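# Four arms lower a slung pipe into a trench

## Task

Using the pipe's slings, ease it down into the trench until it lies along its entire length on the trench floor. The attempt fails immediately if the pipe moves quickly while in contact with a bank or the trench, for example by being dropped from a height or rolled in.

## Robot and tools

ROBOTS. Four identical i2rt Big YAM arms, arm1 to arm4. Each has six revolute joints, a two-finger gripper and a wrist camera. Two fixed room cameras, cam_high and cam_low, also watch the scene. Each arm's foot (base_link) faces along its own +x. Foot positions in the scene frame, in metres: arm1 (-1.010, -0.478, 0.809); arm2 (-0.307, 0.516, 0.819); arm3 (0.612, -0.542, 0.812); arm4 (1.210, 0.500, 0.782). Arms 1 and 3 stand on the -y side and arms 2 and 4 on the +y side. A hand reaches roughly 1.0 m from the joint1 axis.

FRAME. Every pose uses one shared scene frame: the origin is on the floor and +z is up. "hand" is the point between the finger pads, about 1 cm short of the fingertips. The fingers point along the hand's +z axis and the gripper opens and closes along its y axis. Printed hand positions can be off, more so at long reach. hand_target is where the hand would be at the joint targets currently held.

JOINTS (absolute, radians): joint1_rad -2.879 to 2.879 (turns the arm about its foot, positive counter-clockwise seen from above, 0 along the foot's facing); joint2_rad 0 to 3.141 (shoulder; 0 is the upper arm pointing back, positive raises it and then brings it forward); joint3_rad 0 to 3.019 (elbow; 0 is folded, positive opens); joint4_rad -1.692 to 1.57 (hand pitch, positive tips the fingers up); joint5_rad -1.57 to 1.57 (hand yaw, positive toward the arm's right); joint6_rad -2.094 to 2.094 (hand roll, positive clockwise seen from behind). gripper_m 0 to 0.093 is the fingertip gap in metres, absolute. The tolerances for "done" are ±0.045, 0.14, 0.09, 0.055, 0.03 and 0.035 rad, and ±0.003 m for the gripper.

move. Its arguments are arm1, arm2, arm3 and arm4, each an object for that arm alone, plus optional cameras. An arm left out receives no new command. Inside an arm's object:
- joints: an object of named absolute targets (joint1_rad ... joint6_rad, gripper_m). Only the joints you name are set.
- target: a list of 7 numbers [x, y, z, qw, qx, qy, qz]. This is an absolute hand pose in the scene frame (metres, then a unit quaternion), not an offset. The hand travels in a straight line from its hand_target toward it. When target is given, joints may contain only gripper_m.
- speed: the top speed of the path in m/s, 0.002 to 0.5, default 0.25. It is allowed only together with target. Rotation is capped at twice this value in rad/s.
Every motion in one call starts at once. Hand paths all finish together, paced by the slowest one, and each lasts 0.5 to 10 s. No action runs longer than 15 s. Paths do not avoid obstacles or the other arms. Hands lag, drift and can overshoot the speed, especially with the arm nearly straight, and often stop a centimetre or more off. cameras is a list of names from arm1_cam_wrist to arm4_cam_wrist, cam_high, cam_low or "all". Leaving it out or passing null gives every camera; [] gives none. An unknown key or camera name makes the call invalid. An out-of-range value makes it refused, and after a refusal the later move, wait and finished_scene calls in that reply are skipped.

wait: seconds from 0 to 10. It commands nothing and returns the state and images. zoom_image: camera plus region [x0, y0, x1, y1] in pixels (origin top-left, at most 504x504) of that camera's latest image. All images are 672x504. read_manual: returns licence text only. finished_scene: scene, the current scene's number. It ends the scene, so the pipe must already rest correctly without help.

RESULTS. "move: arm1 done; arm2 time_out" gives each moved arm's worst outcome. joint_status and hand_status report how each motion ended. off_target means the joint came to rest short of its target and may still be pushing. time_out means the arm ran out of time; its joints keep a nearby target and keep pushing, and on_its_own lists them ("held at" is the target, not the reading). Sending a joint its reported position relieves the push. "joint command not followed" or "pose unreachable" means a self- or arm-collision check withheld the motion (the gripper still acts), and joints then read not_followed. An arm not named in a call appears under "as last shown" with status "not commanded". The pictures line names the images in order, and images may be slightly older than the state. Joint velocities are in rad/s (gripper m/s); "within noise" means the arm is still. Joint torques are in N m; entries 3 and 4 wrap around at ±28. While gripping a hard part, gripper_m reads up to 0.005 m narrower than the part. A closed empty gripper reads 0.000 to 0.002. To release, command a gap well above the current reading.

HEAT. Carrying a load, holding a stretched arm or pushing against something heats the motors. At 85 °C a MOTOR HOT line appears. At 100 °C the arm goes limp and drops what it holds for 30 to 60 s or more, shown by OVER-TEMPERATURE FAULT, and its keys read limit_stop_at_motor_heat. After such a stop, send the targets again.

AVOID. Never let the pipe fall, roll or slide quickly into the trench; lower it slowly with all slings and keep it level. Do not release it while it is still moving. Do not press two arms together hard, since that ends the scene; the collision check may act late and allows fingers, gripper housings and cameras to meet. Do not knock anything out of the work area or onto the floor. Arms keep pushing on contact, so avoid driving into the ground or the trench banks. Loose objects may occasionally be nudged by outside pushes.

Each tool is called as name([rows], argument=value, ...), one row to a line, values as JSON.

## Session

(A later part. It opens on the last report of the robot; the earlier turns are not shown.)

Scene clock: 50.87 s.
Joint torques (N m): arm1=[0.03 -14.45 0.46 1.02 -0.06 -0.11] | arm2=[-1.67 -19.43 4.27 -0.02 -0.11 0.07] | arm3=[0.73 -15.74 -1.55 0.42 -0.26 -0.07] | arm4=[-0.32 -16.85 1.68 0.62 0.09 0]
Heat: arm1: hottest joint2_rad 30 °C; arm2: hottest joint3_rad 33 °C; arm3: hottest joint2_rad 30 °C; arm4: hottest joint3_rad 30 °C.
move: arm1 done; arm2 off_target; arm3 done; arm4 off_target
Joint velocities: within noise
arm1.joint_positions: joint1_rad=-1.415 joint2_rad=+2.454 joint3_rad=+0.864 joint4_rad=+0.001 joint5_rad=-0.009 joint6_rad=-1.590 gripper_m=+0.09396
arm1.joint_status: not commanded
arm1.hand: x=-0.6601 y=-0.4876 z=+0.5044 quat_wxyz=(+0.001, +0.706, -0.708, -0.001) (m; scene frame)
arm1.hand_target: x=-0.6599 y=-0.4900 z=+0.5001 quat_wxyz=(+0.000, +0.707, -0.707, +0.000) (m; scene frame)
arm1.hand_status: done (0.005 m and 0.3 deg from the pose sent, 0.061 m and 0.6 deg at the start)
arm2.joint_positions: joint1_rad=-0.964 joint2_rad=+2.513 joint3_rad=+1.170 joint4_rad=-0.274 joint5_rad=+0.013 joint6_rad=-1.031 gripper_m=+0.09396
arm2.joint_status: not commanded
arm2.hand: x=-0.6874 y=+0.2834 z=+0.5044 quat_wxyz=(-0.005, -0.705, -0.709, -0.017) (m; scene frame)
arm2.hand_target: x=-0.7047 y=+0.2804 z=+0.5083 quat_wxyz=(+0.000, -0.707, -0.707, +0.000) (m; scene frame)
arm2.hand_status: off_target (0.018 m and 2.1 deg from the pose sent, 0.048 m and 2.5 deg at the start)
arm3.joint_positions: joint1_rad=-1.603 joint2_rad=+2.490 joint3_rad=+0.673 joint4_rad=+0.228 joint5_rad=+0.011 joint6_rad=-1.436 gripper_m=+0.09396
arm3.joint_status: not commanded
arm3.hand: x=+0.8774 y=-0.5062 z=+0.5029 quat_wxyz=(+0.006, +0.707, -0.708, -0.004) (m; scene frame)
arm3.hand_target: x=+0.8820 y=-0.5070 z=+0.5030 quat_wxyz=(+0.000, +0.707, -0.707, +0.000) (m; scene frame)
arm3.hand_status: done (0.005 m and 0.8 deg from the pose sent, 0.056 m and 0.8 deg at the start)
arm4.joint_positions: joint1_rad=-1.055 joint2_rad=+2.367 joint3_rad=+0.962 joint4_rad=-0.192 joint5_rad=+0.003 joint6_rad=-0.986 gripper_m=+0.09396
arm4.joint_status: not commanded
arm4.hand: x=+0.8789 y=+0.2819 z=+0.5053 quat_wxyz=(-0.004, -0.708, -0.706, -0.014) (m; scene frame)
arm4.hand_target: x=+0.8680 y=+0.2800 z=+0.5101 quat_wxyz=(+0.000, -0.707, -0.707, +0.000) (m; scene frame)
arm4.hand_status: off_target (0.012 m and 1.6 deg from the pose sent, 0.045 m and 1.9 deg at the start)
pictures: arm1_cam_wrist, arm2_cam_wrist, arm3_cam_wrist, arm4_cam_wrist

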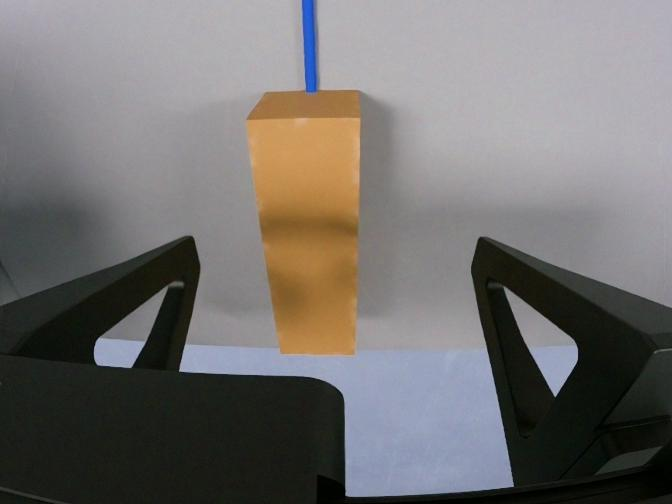

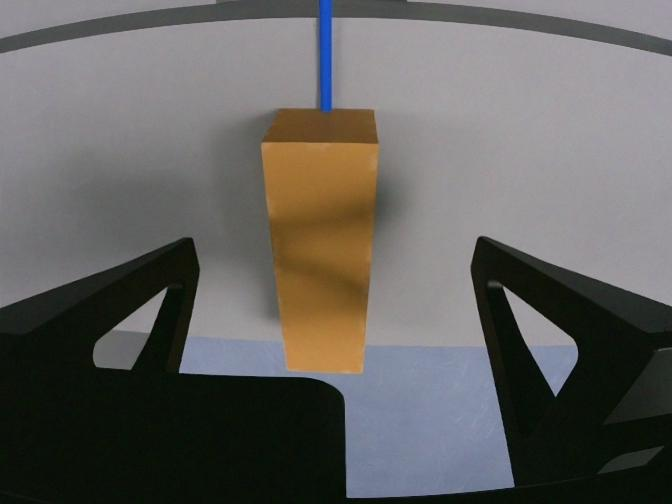

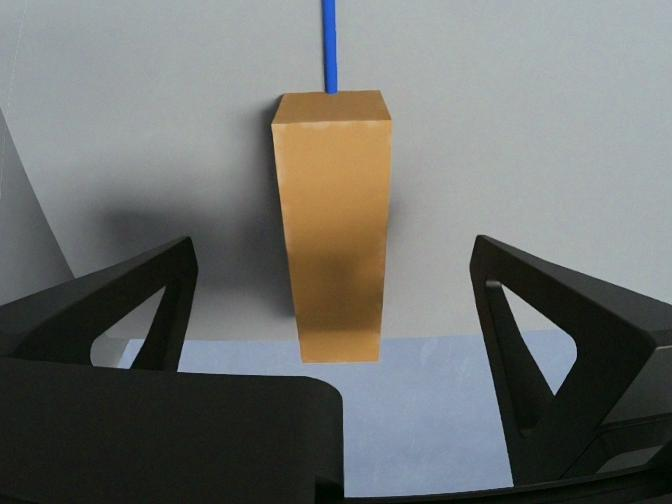

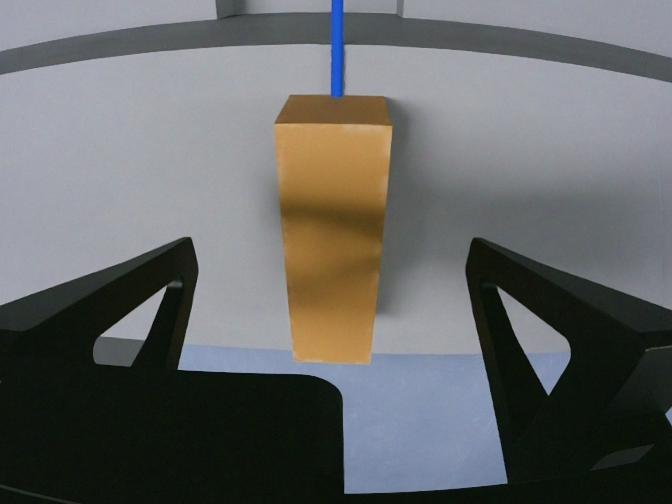

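move(arm1={"target":[-0.667,-0.495,0.479,0,0.7071,-0.7071,0],"speed":0.1}, arm2={"target":[-0.701,0.28,0.486,0,0.7071,0.7071,0],"speed":0.1}, arm3={"target":[0.882,-0.507,0.482,0,0.7071,-0.7071,0],"speed":0.1}, arm4={"target":[0.868,0.28,0.488,0,0.7071,0.7071,0],"speed":0.1}, cameras=["arm1_cam_wrist","arm2_cam_wrist","arm3_cam_wrist","arm4_cam_wrist"])

move(arm1={"joints":{"gripper_m":0.02}}, arm2={"joints":{"gripper_m":0.02}}, arm3={"joints":{"gripper_m":0.02}}, arm4={"joints":{"gripper_m":0.02}})

Scene clock: 58.27 s.
Joint torques (N m): arm1=[-0.85 -13.98 0.16 0.94 -0.06 -0.06] | arm2=[-1.26 -18.49 4.11 0.02 -0.12 0.1] | arm3=[0.73 -14.92 -1.59 0.44 -0.28 -0.07] | arm4=[-0.44 -15.74 2.36 0.62 0.08 0.01]
Heat: arm1: hottest joint2_rad 31 °C; arm2: hottest joint3_rad 32 °C; arm3: hottest joint2_rad 30 °C; arm4: hottest joint3_rad 30 °C.
move: arm1 done; arm2 off_target; arm3 done; arm4 off_target
Joint velocities: within noise
arm1.joint_positions: joint1_rad=-1.428 joint2_rad=+2.506 joint3_rad=+0.879 joint4_rad=+0.047 joint5_rad=-0.009 joint6_rad=-1.605 gripper_m=+0.09396
arm1.joint_status: not commanded
arm1.hand: x=-0.6626 y=-0.4922 z=+0.4871 quat_wxyz=(-0.002, +0.707, -0.707, +0.002) (m; scene frame)
arm1.hand_target: x=-0.6671 y=-0.4949 z=+0.4792 quat_wxyz=(+0.000, +0.707, -0.707, +0.000) (m; scene frame)
arm1.hand_status: done (0.010 m and 0.3 deg from the pose sent, 0.027 m and 0.3 deg at the start)
arm2.joint_positions: joint1_rad=-0.964 joint2_rad=+2.555 joint3_rad=+1.192 joint4_rad=-0.241 joint5_rad=+0.013 joint6_rad=-1.032 gripper_m=+0.09396
arm2.joint_status: not commanded
arm2.hand: x=-0.6899 y=+0.2816 z=+0.4882 quat_wxyz=(-0.003, -0.705, -0.709, -0.011) (m; scene frame)
arm2.hand_target: x=-0.7010 y=+0.2802 z=+0.4863 quat_wxyz=(+0.000, -0.707, -0.707, +0.000) (m; scene frame)
arm2.hand_status: off_target (0.011 m and 1.3 deg from the pose sent, 0.023 m and 2.1 deg at the start)
arm3.joint_positions: joint1_rad=-1.603 joint2_rad=+2.546 joint3_rad=+0.710 joint4_rad=+0.259 joint5_rad=+0.011 joint6_rad=-1.437 gripper_m=+0.09396
arm3.joint_status: not commanded
arm3.hand: x=+0.8828 y=-0.5053 z=+0.4854 quat_wxyz=(+0.001, +0.707, -0.707, +0.000) (m; scene frame)
arm3.hand_target: x=+0.8820 y=-0.5070 z=+0.4821 quat_wxyz=(+0.000, +0.707, -0.707, +0.000) (m; scene frame)
arm3.hand_status: done (0.004 m and 0.1 deg from the pose sent, 0.021 m and 0.8 deg at the start)
arm4.joint_positions: joint1_rad=-1.055 joint2_rad=+2.416 joint3_rad=+0.978 joint4_rad=-0.159 joint5_rad=+0.003 joint6_rad=-0.986 gripper_m=+0.09396
arm4.joint_status: not commanded
arm4.hand: x=+0.8809 y=+0.2833 z=+0.4877 quat_wxyz=(-0.004, -0.708, -0.706, -0.014) (m; scene frame)
arm4.hand_target: x=+0.8679 y=+0.2801 z=+0.4883 quat_wxyz=(+0.000, -0.707, -0.707, +0.000) (m; scene frame)
arm4.hand_status: off_target (0.013 m and 1.6 deg from the pose sent, 0.021 m and 1.6 deg at the start)
pictures: arm1_cam_wrist, arm2_cam_wrist, arm3_cam_wrist, arm4_cam_wrist

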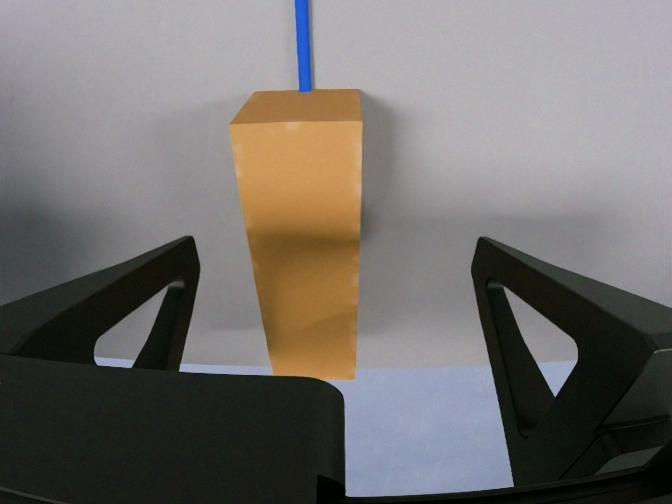

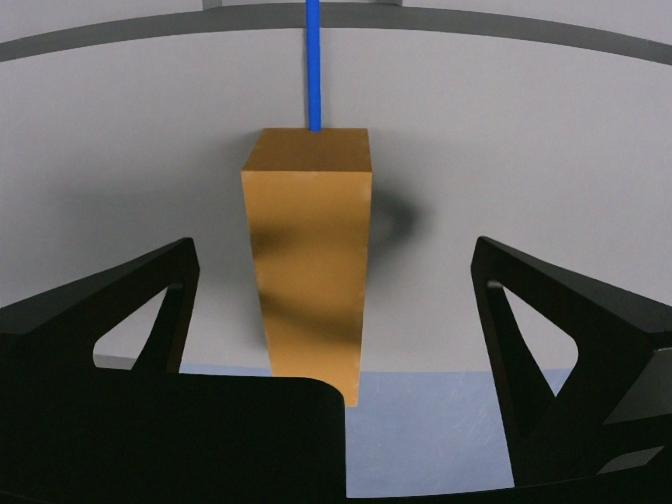

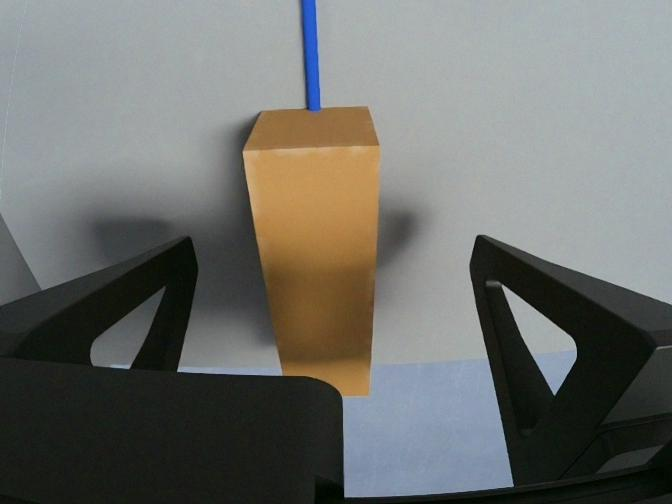

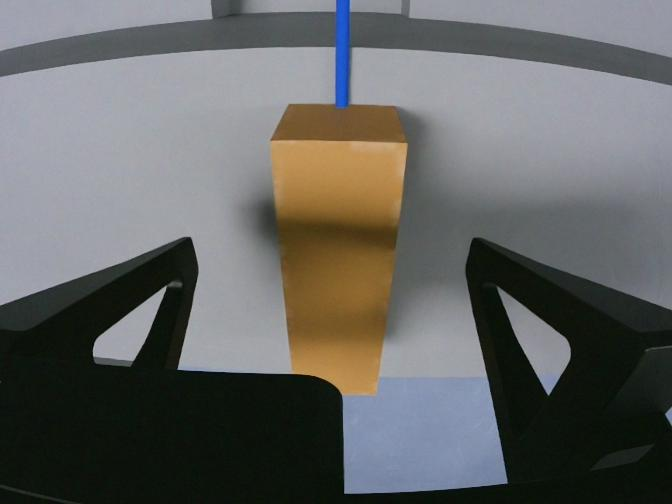

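Scene clock: 58.93 s.
Joint torques (N m): arm1=[-1.03 -13.8 0.17 0.91 -0.07 -0.11] | arm2=[-1.26 -18.37 4.03 -0.01 -0.1 0.11] | arm3=[0.67 -14.86 -1.59 0.4 -0.26 -0.06] | arm4=[-0.38 -15.85 2.35 0.61 0.06 0.01]
Heat: arm1: hottest joint2_rad 31 °C; arm2: hottest joint3_rad 32 °C; arm3: hottest joint2_rad 30 °C; arm4: hottest joint3_rad 30 °C.
move: arm1 off_target; arm2 off_target; arm3 off_target; arm4 off_target
Joint velocities: within noise
arm1.joint_positions: joint1_rad=-1.428 joint2_rad=+2.506 joint3_rad=+0.879 joint4_rad=+0.048 joint5_rad=-0.009 joint6_rad=-1.606 gripper_m=+0.03187
arm1.joint_status: gripper_m off_target (ended at +0.03190, target +0.02000)
arm1.hand: x=-0.6624 y=-0.4922 z=+0.4871 quat_wxyz=(-0.002, +0.707, -0.707, +0.002) (m; scene frame)
arm1.hand_target: x=-0.6671 y=-0.4949 z=+0.4792 quat_wxyz=(+0.000, +0.707, -0.707, +0.000) (m; scene frame)
arm1.hand_status: not commanded
arm2.joint_positions: joint1_rad=-0.964 joint2_rad=+2.555 joint3_rad=+1.192 joint4_rad=-0.240 joint5_rad=+0.012 joint6_rad=-1.032 gripper_m=+0.03322
arm2.joint_status: gripper_m off_target (ended at +0.03326, target +0.02000)
arm2.hand: x=-0.6900 y=+0.2814 z=+0.4882 quat_wxyz=(-0.003, -0.705, -0.709, -0.010) (m; scene frame)
arm2.hand_target: x=-0.7010 y=+0.2801 z=+0.4863 quat_wxyz=(+0.000, -0.707, -0.707, +0.000) (m; scene frame)
arm2.hand_status: not commanded
arm3.joint_positions: joint1_rad=-1.603 joint2_rad=+2.546 joint3_rad=+0.710 joint4_rad=+0.260 joint5_rad=+0.010 joint6_rad=-1.437 gripper_m=+0.03346
arm3.joint_status: gripper_m off_target (ended at +0.03349, target +0.02000)
arm3.hand: x=+0.8829 y=-0.5052 z=+0.4854 quat_wxyz=(+0.001, +0.707, -0.707, +0.000) (m; scene frame)
arm3.hand_target: x=+0.8820 y=-0.5070 z=+0.4821 quat_wxyz=(+0.000, +0.707, -0.707, +0.000) (m; scene frame)
arm3.hand_status: not commanded
arm4.joint_positions: joint1_rad=-1.055 joint2_rad=+2.416 joint3_rad=+0.978 joint4_rad=-0.157 joint5_rad=+0.004 joint6_rad=-0.987 gripper_m=+0.03353
arm4.joint_status: gripper_m off_target (ended at +0.03356, target +0.02000)
arm4.hand: x=+0.8806 y=+0.2832 z=+0.4877 quat_wxyz=(-0.003, -0.708, -0.706, -0.013) (m; scene frame)
arm4.hand_target: x=+0.8679 y=+0.2800 z=+0.4883 quat_wxyz=(+0.000, -0.707, -0.707, +0.000) (m; scene frame)
arm4.hand_status: not commanded
pictures: arm1_cam_wrist, arm2_cam_wrist, arm3_cam_wrist, arm4_cam_wrist, cam_high, cam_low

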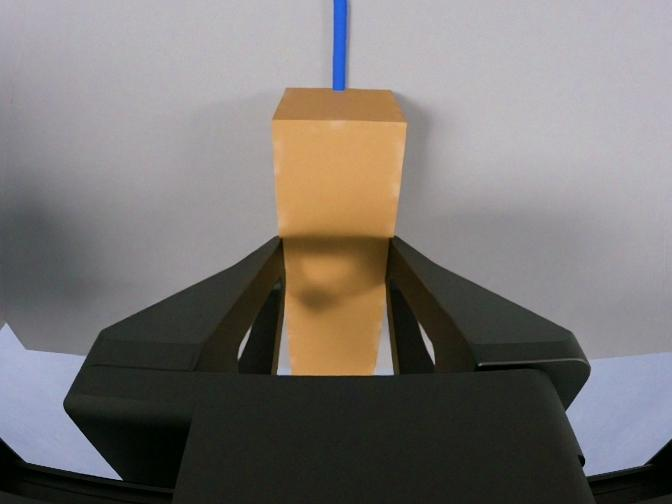

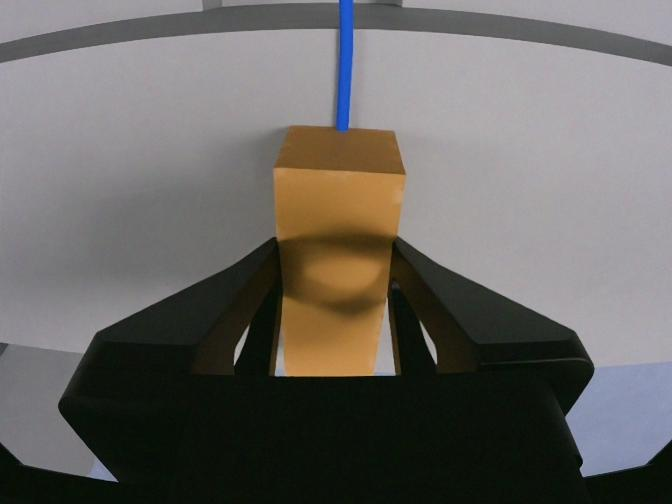

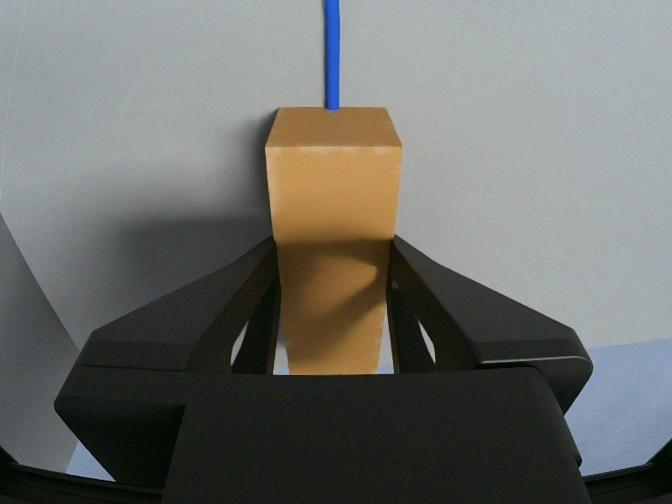

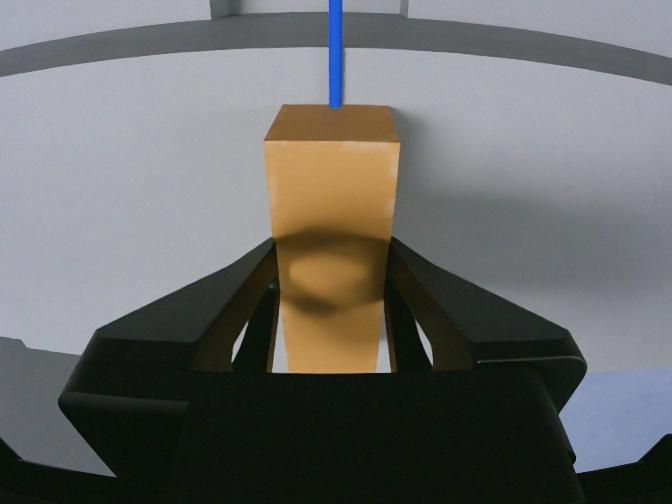

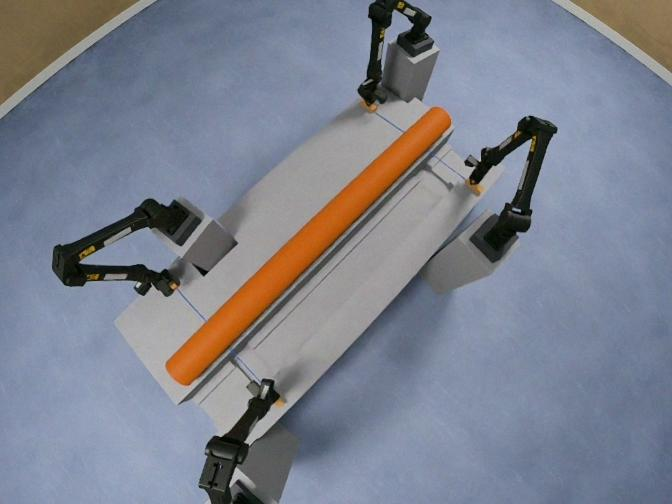

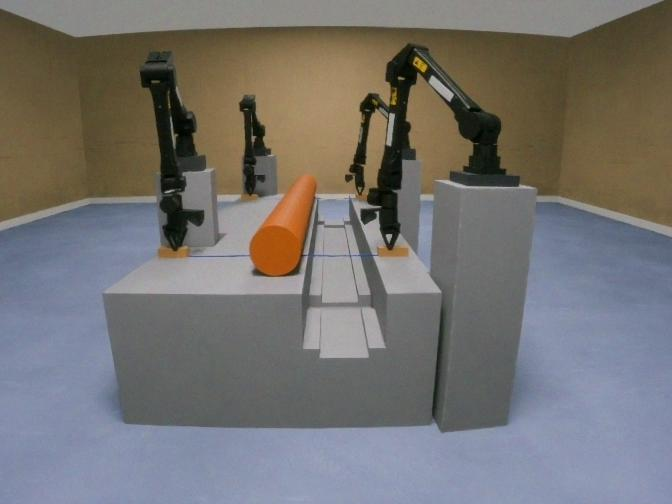

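zoom_image(camera="cam_low", region=[230, 170, 450, 370])

zoom_image(camera="cam_high", region=[150, 330, 310, 460])

Scaled by 2.291.

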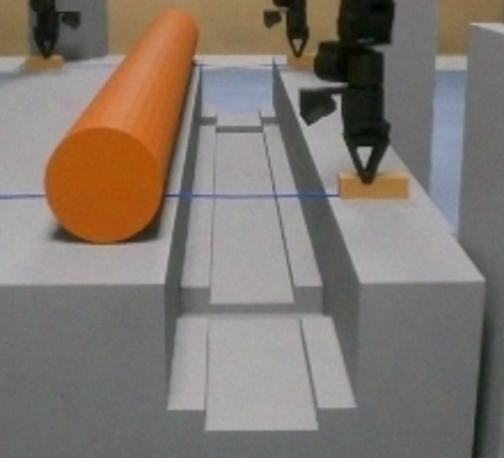

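Scaled by 3.150.

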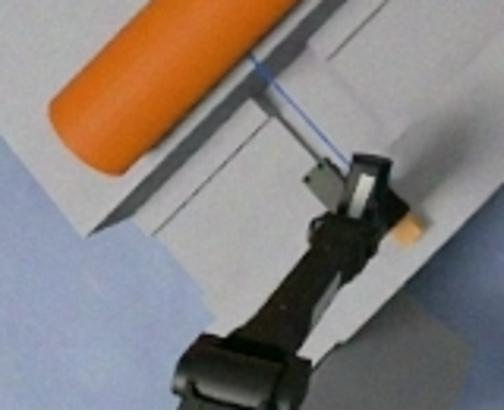

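move(arm1={"target":[-0.675,-0.33,0.70,0,0.7071,-0.7071,0],"speed":0.15}, arm2={"target":[-0.69,0.072,0.71,0,0.7071,0.7071,0],"speed":0.15}, arm3={"target":[0.882,-0.33,0.70,0,0.7071,-0.7071,0],"speed":0.15}, arm4={"target":[0.868,0.072,0.71,0,0.7071,0.7071,0],"speed":0.15})

Scene clock: 84.70 s.
Joint torques (N m): arm1=[-0.21 -14.8 5.44 0.02 -0.1 0.11] | arm2=[-0.03 -22.53 10.78 -0.94 -0.13 0.24] | arm3=[1.44 -15.27 4.52 -0.35 -0.24 0.11] | arm4=[0.56 -20.78 8.54 -0.34 0.06 0.3]
Heat: arm1: hottest joint2_rad 31 °C; arm2: hottest joint2_rad 31 °C; arm3: hottest joint2_rad 31 °C; arm4: hottest joint3_rad 30 °C.
move: arm1 off_target; arm2 off_target; arm3 off_target; arm4 off_target
Joint velocities: arm1=[within noise] | arm2=[0.005 -0.005 -0.017 -0.056 0.037 0.037 -0.001] | arm3=[within noise] | arm4=[within noise]
arm1.joint_positions: joint1_rad=-0.981 joint2_rad=+1.869 joint3_rad=+0.737 joint4_rad=-0.467 joint5_rad=-0.013 joint6_rad=-1.165 gripper_m=+0.03187
arm1.joint_status: not commanded
arm1.hand: x=-0.6860 y=-0.3363 z=+0.6928 quat_wxyz=(+0.009, +0.709, -0.705, -0.003) (m; scene frame)
arm1.hand_target: x=-0.6752 y=-0.3301 z=+0.7000 quat_wxyz=(+0.000, +0.707, -0.707, +0.000) (m; scene frame)
arm1.hand_status: off_target (0.015 m and 1.2 deg from the pose sent, 0.268 m and 0.4 deg at the start)
arm2.joint_positions: joint1_rad=-0.657 joint2_rad=+2.243 joint3_rad=+1.444 joint4_rad=-0.825 joint5_rad=+0.009 joint6_rad=-0.718 gripper_m=+0.03325
arm2.joint_status: not commanded
arm2.hand: x=-0.6798 y=+0.0905 z=+0.6927 quat_wxyz=(+0.001, -0.707, -0.707, -0.020) (m; scene frame)
arm2.hand_target: x=-0.6896 y=+0.0724 z=+0.7105 quat_wxyz=(+0.000, -0.707, -0.707, +0.000) (m; scene frame)
arm2.hand_status: off_target (0.027 m and 2.3 deg from the pose sent, 0.305 m and 1.3 deg at the start)
arm3.joint_positions: joint1_rad=-1.070 joint2_rad=+1.843 joint3_rad=+0.674 joint4_rad=-0.428 joint5_rad=+0.007 joint6_rad=-0.910 gripper_m=+0.03347
arm3.joint_status: not commanded
arm3.hand: x=+0.8743 y=-0.3377 z=+0.6943 quat_wxyz=(+0.009, +0.709, -0.705, -0.001) (m; scene frame)
arm3.hand_target: x=+0.8819 y=-0.3301 z=+0.7000 quat_wxyz=(+0.000, +0.707, -0.707, +0.000) (m; scene frame)
arm3.hand_status: off_target (0.012 m and 1.1 deg from the pose sent, 0.277 m and 0.1 deg at the start)
arm4.joint_positions: joint1_rad=-0.742 joint2_rad=+2.094 joint3_rad=+1.295 joint4_rad=-0.824 joint5_rad=+0.004 joint6_rad=-0.686 gripper_m=+0.03356
arm4.joint_status: not commanded
arm4.hand: x=+0.8816 y=+0.0917 z=+0.6869 quat_wxyz=(+0.002, -0.703, -0.711, -0.026) (m; scene frame)
arm4.hand_target: x=+0.8687 y=+0.0727 z=+0.7104 quat_wxyz=(+0.000, -0.707, -0.707, +0.000) (m; scene frame)
arm4.hand_status: off_target (0.033 m and 3.1 deg from the pose sent, 0.307 m and 1.6 deg at the start)
pictures: arm1_cam_wrist, arm2_cam_wrist, arm3_cam_wrist, arm4_cam_wrist, cam_high, cam_low

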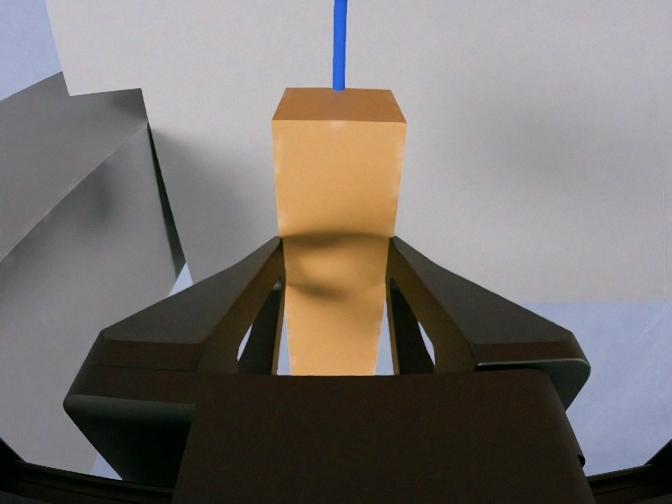

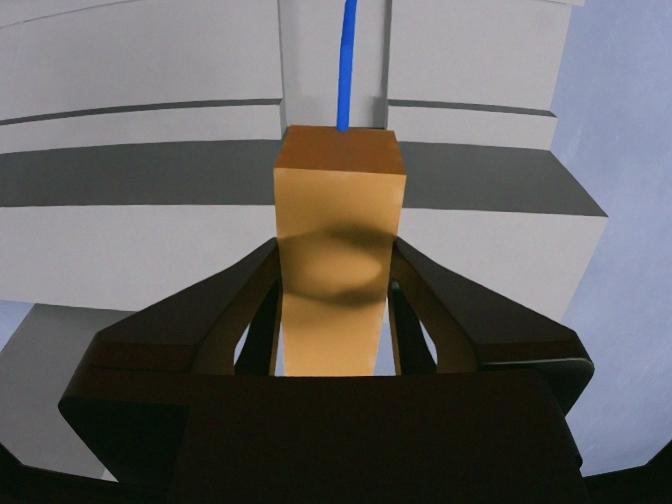

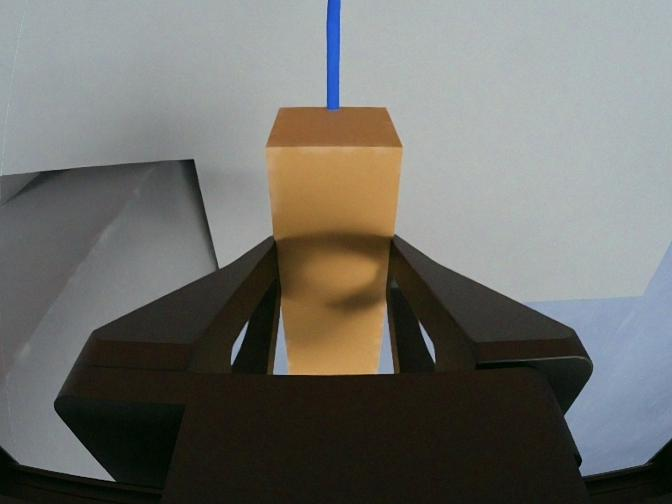

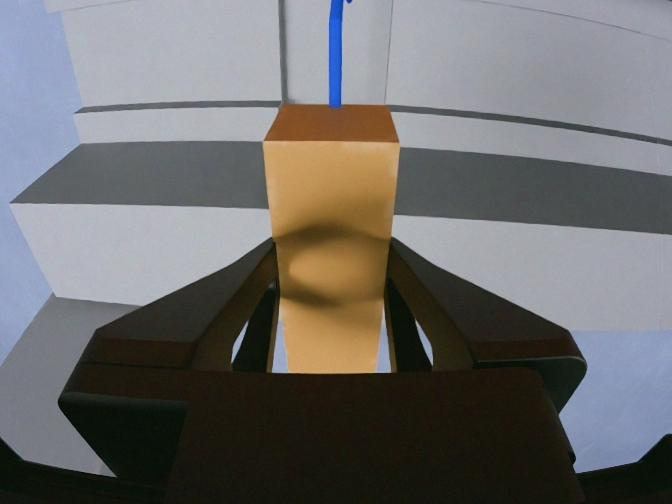

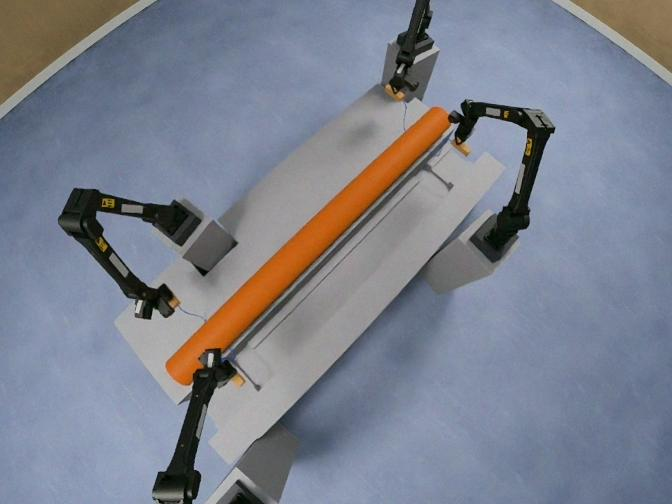

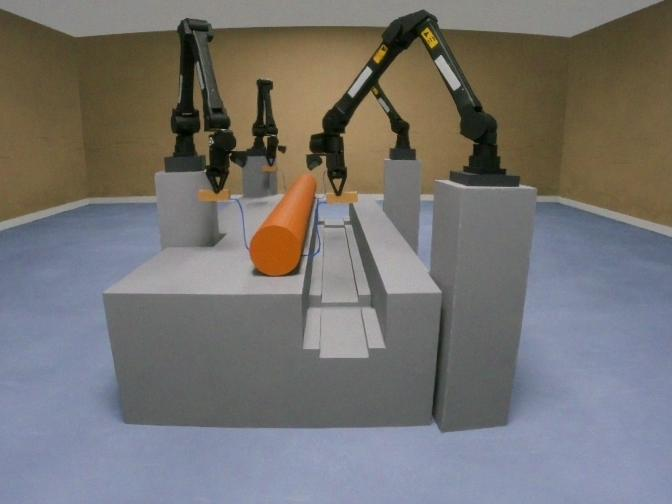

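move(arm1={"target":[-0.668,-0.324,0.775,0,0.7071,-0.7071,0],"speed":0.08}, arm2={"target":[-0.695,0.052,0.787,0,0.7071,0.7071,0],"speed":0.08}, arm3={"target":[0.89,-0.324,0.775,0,0.7071,-0.7071,0],"speed":0.08}, arm4={"target":[0.862,0.052,0.793,0,0.7071,0.7071,0],"speed":0.08}, cameras=["cam_low","cam_high"])

zoom_image(camera="cam_low", region=[150, 120, 400, 300])

Scene clock: 91.27 s.
Joint torques (N m): arm1=[-0.03 -15.85 8.38 -0.35 -0.01 0.07] | arm2=[0.5 -23.65 12.72 -0.98 -0.16 0.21] | arm3=[1.38 -15.97 7.08 -0.66 -0.2 0.09] | arm4=[1.08 -21.42 10.39 -0.36 0.04 0.31]
Heat: arm1: hottest joint2_rad 32 °C; arm2: hottest joint2_rad 32 °C; arm3: hottest joint2_rad 31 °C; arm4: hottest joint2_rad 30 °C.
move: arm1 off_target; arm2 off_target; arm3 off_target; arm4 off_target
Joint velocities: within noise
arm1.joint_positions: joint1_rad=-0.974 joint2_rad=+1.710 joint3_rad=+0.770 joint4_rad=-0.691 joint5_rad=-0.016 joint6_rad=-1.157 gripper_m=+0.03187
arm1.joint_status: not commanded
arm1.hand: x=-0.6888 y=-0.3335 z=+0.7541 quat_wxyz=(+0.024, +0.708, -0.705, -0.010) (m; scene frame)
arm1.hand_target: x=-0.6686 y=-0.3243 z=+0.7749 quat_wxyz=(+0.000, +0.707, -0.707, +0.000) (m; scene frame)
arm1.hand_status: off_target (0.031 m and 3.0 deg from the pose sent, 0.085 m and 1.2 deg at the start)
arm2.joint_positions: joint1_rad=-0.647 joint2_rad=+2.165 joint3_rad=+1.527 joint4_rad=-1.003 joint5_rad=+0.009 joint6_rad=-0.701 gripper_m=+0.03325
arm2.joint_status: not commanded
arm2.hand: x=-0.6858 y=+0.0760 z=+0.7612 quat_wxyz=(+0.002, -0.709, -0.705, -0.028) (m; scene frame)
arm2.hand_target: x=-0.6941 y=+0.0530 z=+0.7875 quat_wxyz=(+0.000, -0.707, -0.707, +0.000) (m; scene frame)
arm2.hand_status: off_target (0.036 m and 3.2 deg from the pose sent, 0.103 m and 2.3 deg at the start)
arm3.joint_positions: joint1_rad=-1.070 joint2_rad=+1.665 joint3_rad=+0.712 joint4_rad=-0.672 joint5_rad=+0.006 joint6_rad=-0.908 gripper_m=+0.03347
arm3.joint_status: not commanded
arm3.hand: x=+0.8750 y=-0.3370 z=+0.7591 quat_wxyz=(+0.022, +0.708, -0.706, -0.003) (m; scene frame)
arm3.hand_target: x=+0.8896 y=-0.3242 z=+0.7750 quat_wxyz=(+0.000, +0.707, -0.707, +0.000) (m; scene frame)
arm3.hand_status: off_target (0.025 m and 2.6 deg from the pose sent, 0.083 m and 1.1 deg at the start)
arm4.joint_positions: joint1_rad=-0.733 joint2_rad=+2.011 joint3_rad=+1.400 joint4_rad=-1.028 joint5_rad=+0.004 joint6_rad=-0.672 gripper_m=+0.03356
arm4.joint_status: not commanded
arm4.hand: x=+0.8743 y=+0.0760 z=+0.7612 quat_wxyz=(+0.003, -0.705, -0.708, -0.035) (m; scene frame)
arm4.hand_target: x=+0.8632 y=+0.0533 z=+0.7934 quat_wxyz=(+0.000, -0.707, -0.707, +0.000) (m; scene frame)
arm4.hand_status: off_target (0.042 m and 4.0 deg from the pose sent, 0.115 m and 3.1 deg at the start)
pictures: cam_high, cam_low

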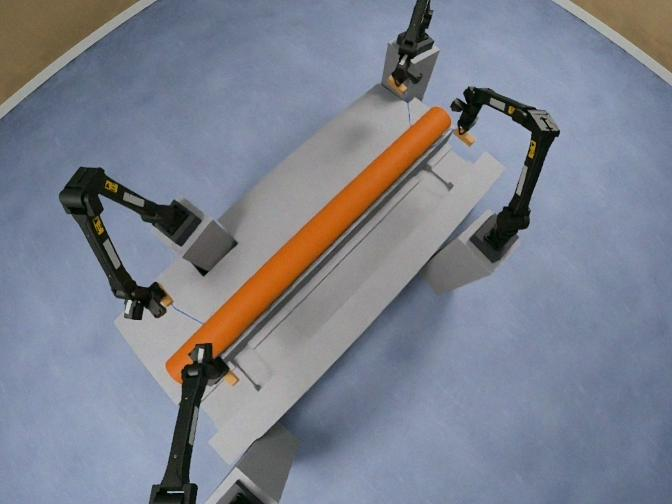

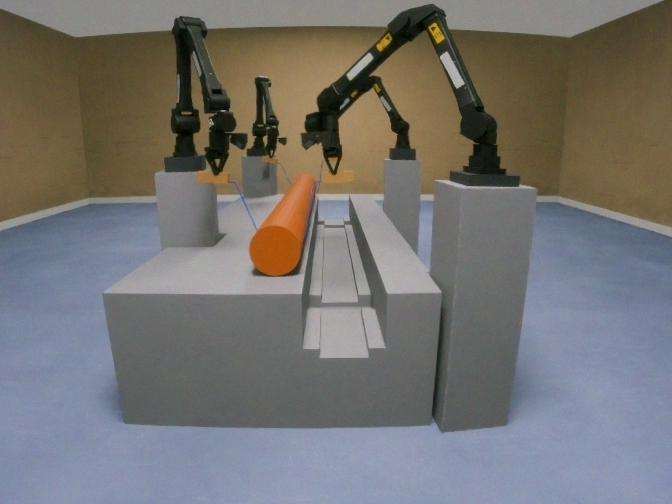

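Scaled by 2.016.

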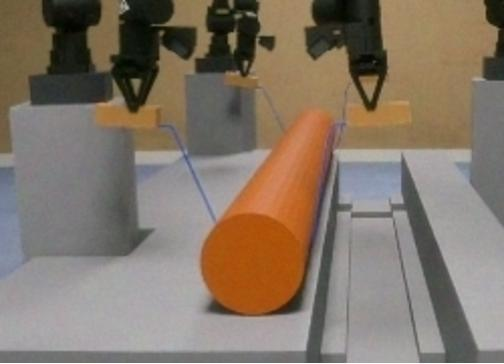

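move(arm1={"target":[-0.66,-0.307,0.84,0,0.7071,-0.7071,0],"speed":0.06}, arm2={"target":[-0.69,0.043,0.85,0,0.7071,0.7071,0],"speed":0.06}, arm3={"target":[0.895,-0.307,0.84,0,0.7071,-0.7071,0],"speed":0.06}, arm4={"target":[0.867,0.043,0.855,0,0.7071,0.7071,0],"speed":0.06})

zoom_image(camera="cam_low", region=[150, 100, 400, 300])

Scene clock: 97.77 s.
Joint torques (N m): arm1=[-1.14 -18.49 10.48 -1.47 0.57 0] | arm2=[-0.38 -28.69 16.12 -2.4 -0.09 0.13] | arm3=[0.38 -20.95 9.26 -1.88 0.15 -0.02] | arm4=[0.5 -27.22 12.94 -1.69 0 0.17]
Heat: arm1: hottest joint2_rad 32 °C; arm2: hottest joint2_rad 33 °C; arm3: hottest joint2_rad 31 °C; arm4: hottest joint3_rad 32 °C.
move: arm1 off_target; arm2 off_target; arm3 off_target; arm4 off_target
Joint velocities: within noise
arm1.joint_positions: joint1_rad=-0.931 joint2_rad=+1.644 joint3_rad=+0.844 joint4_rad=-0.859 joint5_rad=-0.028 joint6_rad=-1.122 gripper_m=+0.03187
arm1.joint_status: not commanded
arm1.hand: x=-0.6882 y=-0.3134 z=+0.7962 quat_wxyz=(+0.035, +0.710, -0.703, -0.019) (m; scene frame)
arm1.hand_target: x=-0.6617 y=-0.3075 z=+0.8383 quat_wxyz=(+0.000, +0.707, -0.707, +0.000) (m; scene frame)
arm1.hand_status: off_target (0.052 m and 4.7 deg from the pose sent, 0.094 m and 3.0 deg at the start)
arm2.joint_positions: joint1_rad=-0.619 joint2_rad=+2.142 joint3_rad=+1.538 joint4_rad=-1.096 joint5_rad=+0.009 joint6_rad=-0.676 gripper_m=+0.03325
arm2.joint_status: not commanded
arm2.hand: x=-0.6649 y=+0.0760 z=+0.7794 quat_wxyz=(+0.006, -0.707, -0.705, -0.057) (m; scene frame)
arm2.hand_target: x=-0.6867 y=+0.0470 z=+0.8497 quat_wxyz=(+0.000, -0.707, -0.707, +0.001) (m; scene frame)
arm2.hand_status: off_target (0.082 m and 6.5 deg from the pose sent, 0.095 m and 3.2 deg at the start)
arm3.joint_positions: joint1_rad=-1.029 joint2_rad=+1.607 joint3_rad=+0.787 joint4_rad=-0.849 joint5_rad=-0.002 joint6_rad=-0.871 gripper_m=+0.03347
arm3.joint_status: not commanded
arm3.hand: x=+0.8705 y=-0.3214 z=+0.7974 quat_wxyz=(+0.044, +0.709, -0.704, -0.008) (m; scene frame)
arm3.hand_target: x=+0.8936 y=-0.3079 z=+0.8380 quat_wxyz=(+0.000, +0.707, -0.707, +0.000) (m; scene frame)
arm3.hand_status: off_target (0.051 m and 5.2 deg from the pose sent, 0.089 m and 2.6 deg at the start)
arm4.joint_positions: joint1_rad=-0.709 joint2_rad=+2.003 joint3_rad=+1.430 joint4_rad=-1.131 joint5_rad=+0.006 joint6_rad=-0.643 gripper_m=+0.03356
arm4.joint_status: not commanded
arm4.hand: x=+0.8905 y=+0.0759 z=+0.7768 quat_wxyz=(+0.010, -0.705, -0.706, -0.066) (m; scene frame)
arm4.hand_target: x=+0.8706 y=+0.0478 z=+0.8537 quat_wxyz=(+0.000, -0.707, -0.707, +0.001) (m; scene frame)
arm4.hand_status: off_target (0.088 m and 7.6 deg from the pose sent, 0.100 m and 4.0 deg at the start)
pictures: arm1_cam_wrist, arm2_cam_wrist, arm3_cam_wrist, arm4_cam_wrist, cam_high, cam_low

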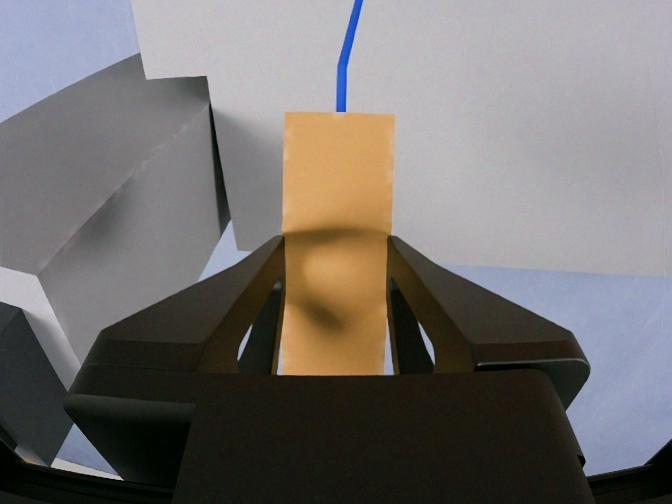

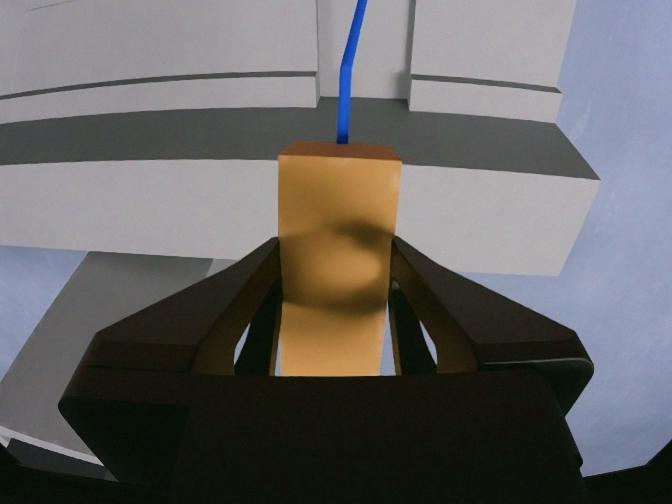

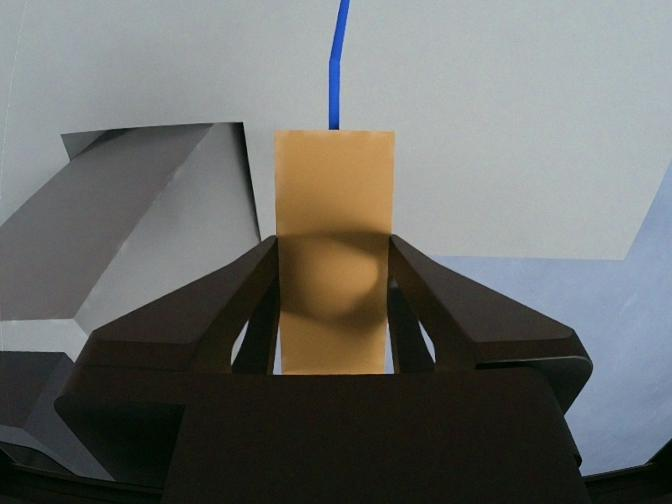

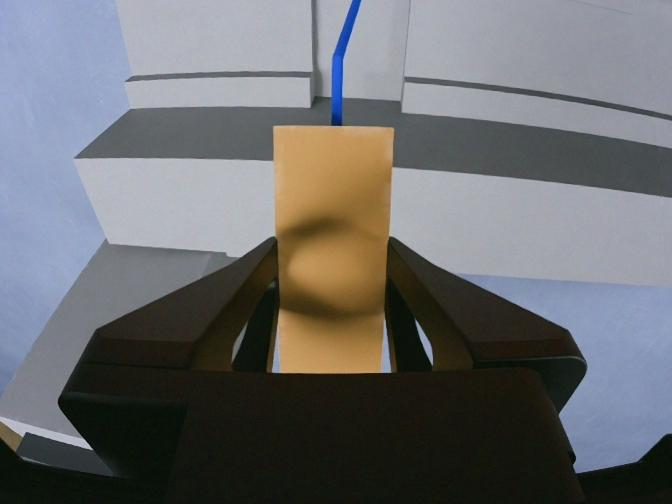

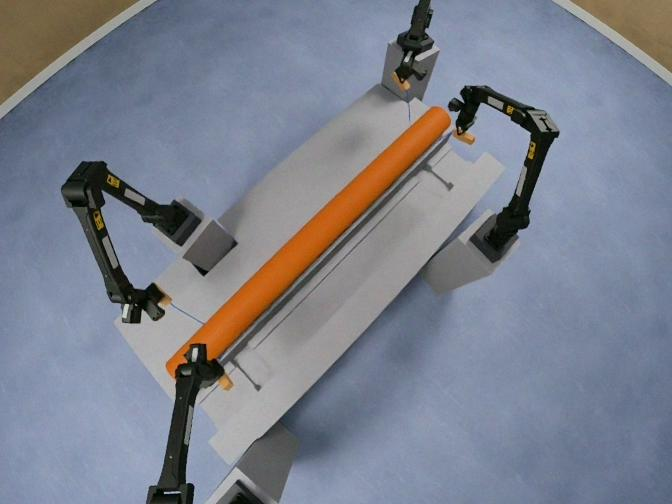

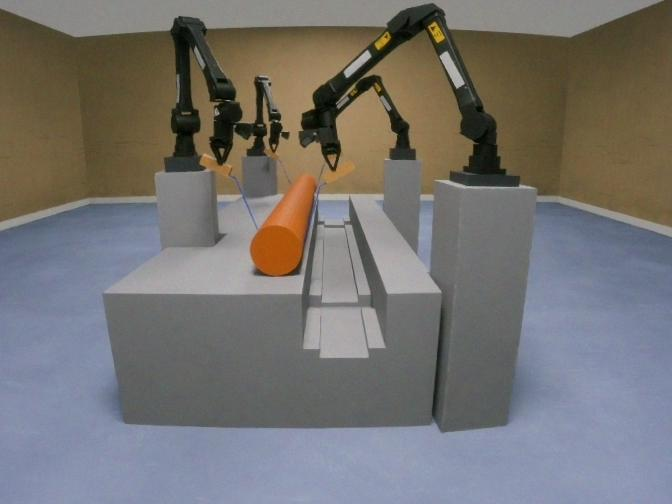

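Scaled by 2.016.

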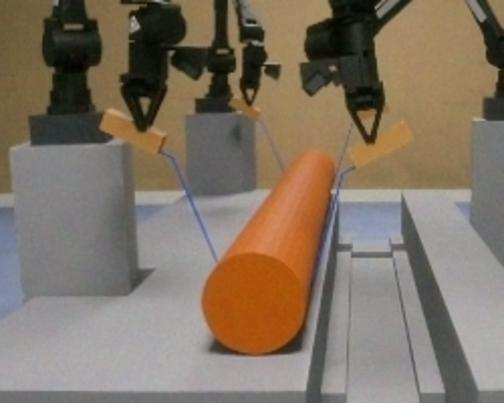

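move(arm1={"target":[-0.65,-0.305,0.90,0,0.7071,-0.7071,0],"speed":0.06}, arm2={"target":[-0.70,0.035,0.93,0,0.7071,0.7071,0],"speed":0.06}, arm3={"target":[0.903,-0.305,0.90,0,0.7071,-0.7071,0],"speed":0.06}, arm4={"target":[0.855,0.035,0.935,0,0.7071,0.7071,0],"speed":0.06}, cameras=["cam_low","cam_high"])

zoom_image(camera="cam_low", region=[150, 100, 400, 300])

Scene clock: 103.00 s.
Joint torques (N m): arm1=[-1.61 -18.96 12.25 -1.72 0.64 -0.1] | arm2=[-0.85 -32.15 14.91 -2.96 0.07 0.1] | arm3=[-0.15 -21.6 11.38 -2.13 0.2 -0.1] | arm4=[-0.15 -30.27 11.79 -2.07 0.1 0.12]
Heat: arm1: hottest joint2_rad 32 °C; arm2: hottest joint2_rad 36 °C; arm3: hottest joint2_rad 31 °C; arm4: hottest joint3_rad 32 °C.
move: arm1 off_target; arm2 off_target; arm3 off_target; arm4 off_target
Joint velocities: within noise
arm1.joint_positions: joint1_rad=-0.931 joint2_rad=+1.579 joint3_rad=+0.929 joint4_rad=-1.027 joint5_rad=-0.028 joint6_rad=-1.120 gripper_m=+0.03187
arm1.joint_status: not commanded
arm1.hand: x=-0.6805 y=-0.3088 z=+0.8449 quat_wxyz=(+0.044, +0.709, -0.703, -0.022) (m; scene frame)
arm1.hand_target: x=-0.6529 y=-0.3060 z=+0.8977 quat_wxyz=(+0.000, +0.707, -0.707, +0.001) (m; scene frame)
arm1.hand_status: off_target (0.063 m and 5.7 deg from the pose sent, 0.111 m and 4.7 deg at the start)
arm2.joint_positions: joint1_rad=-0.613 joint2_rad=+2.142 joint3_rad=+1.550 joint4_rad=-1.121 joint5_rad=+0.005 joint6_rad=-0.675 gripper_m=+0.03325
arm2.joint_status: not commanded
arm2.hand: x=-0.6615 y=+0.0743 z=+0.7837 quat_wxyz=(+0.005, -0.705, -0.706, -0.064) (m; scene frame)
arm2.hand_target: x=-0.6826 y=+0.0536 z=+0.8736 quat_wxyz=(+0.000, -0.707, -0.707, +0.000) (m; scene frame)
arm2.hand_status: off_target (0.156 m and 7.3 deg from the pose sent, 0.160 m and 6.5 deg at the start; pose on its path clipped on 47 of 58 steps)
arm3.joint_positions: joint1_rad=-1.029 joint2_rad=+1.534 joint3_rad=+0.864 joint4_rad=-1.021 joint5_rad=-0.002 joint6_rad=-0.870 gripper_m=+0.03347
arm3.joint_status: not commanded
arm3.hand: x=+0.8749 y=-0.3180 z=+0.8451 quat_wxyz=(+0.055, +0.708, -0.704, -0.008) (m; scene frame)
arm3.hand_target: x=+0.9005 y=-0.3066 z=+0.8972 quat_wxyz=(+0.000, +0.707, -0.707, +0.001) (m; scene frame)
arm3.hand_status: off_target (0.063 m and 6.4 deg from the pose sent, 0.109 m and 5.2 deg at the start)
arm4.joint_positions: joint1_rad=-0.703 joint2_rad=+2.003 joint3_rad=+1.430 joint4_rad=-1.139 joint5_rad=+0.004 joint6_rad=-0.642 gripper_m=+0.03356
arm4.joint_status: not commanded
arm4.hand: x=+0.8946 y=+0.0754 z=+0.7771 quat_wxyz=(+0.010, -0.703, -0.707, -0.070) (m; scene frame)
arm4.hand_target: x=+0.8747 y=+0.0561 z=+0.8669 quat_wxyz=(+0.000, -0.707, -0.707, +0.000) (m; scene frame)
arm4.hand_status: off_target (0.168 m and 8.1 deg from the pose sent, 0.167 m and 7.6 deg at the start; pose on its path clipped on 50 of 58 steps)
pictures: cam_high, cam_low

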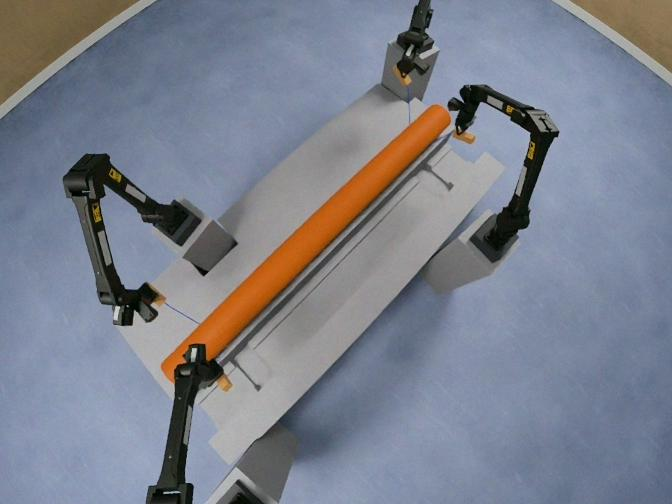

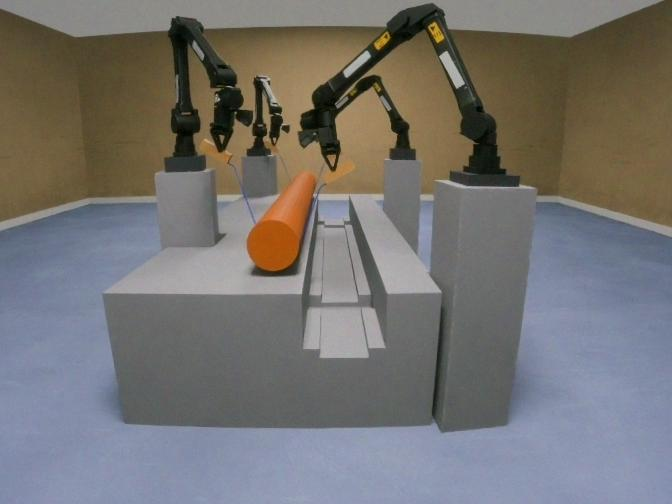

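Scaled by 2.016.

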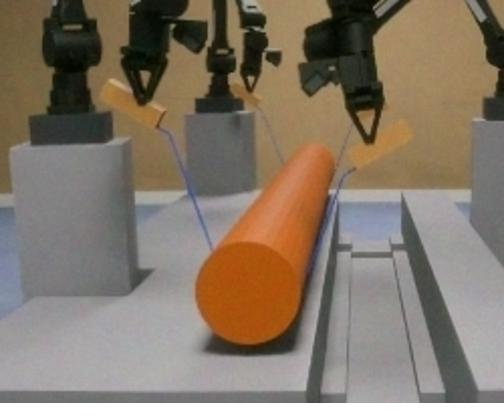

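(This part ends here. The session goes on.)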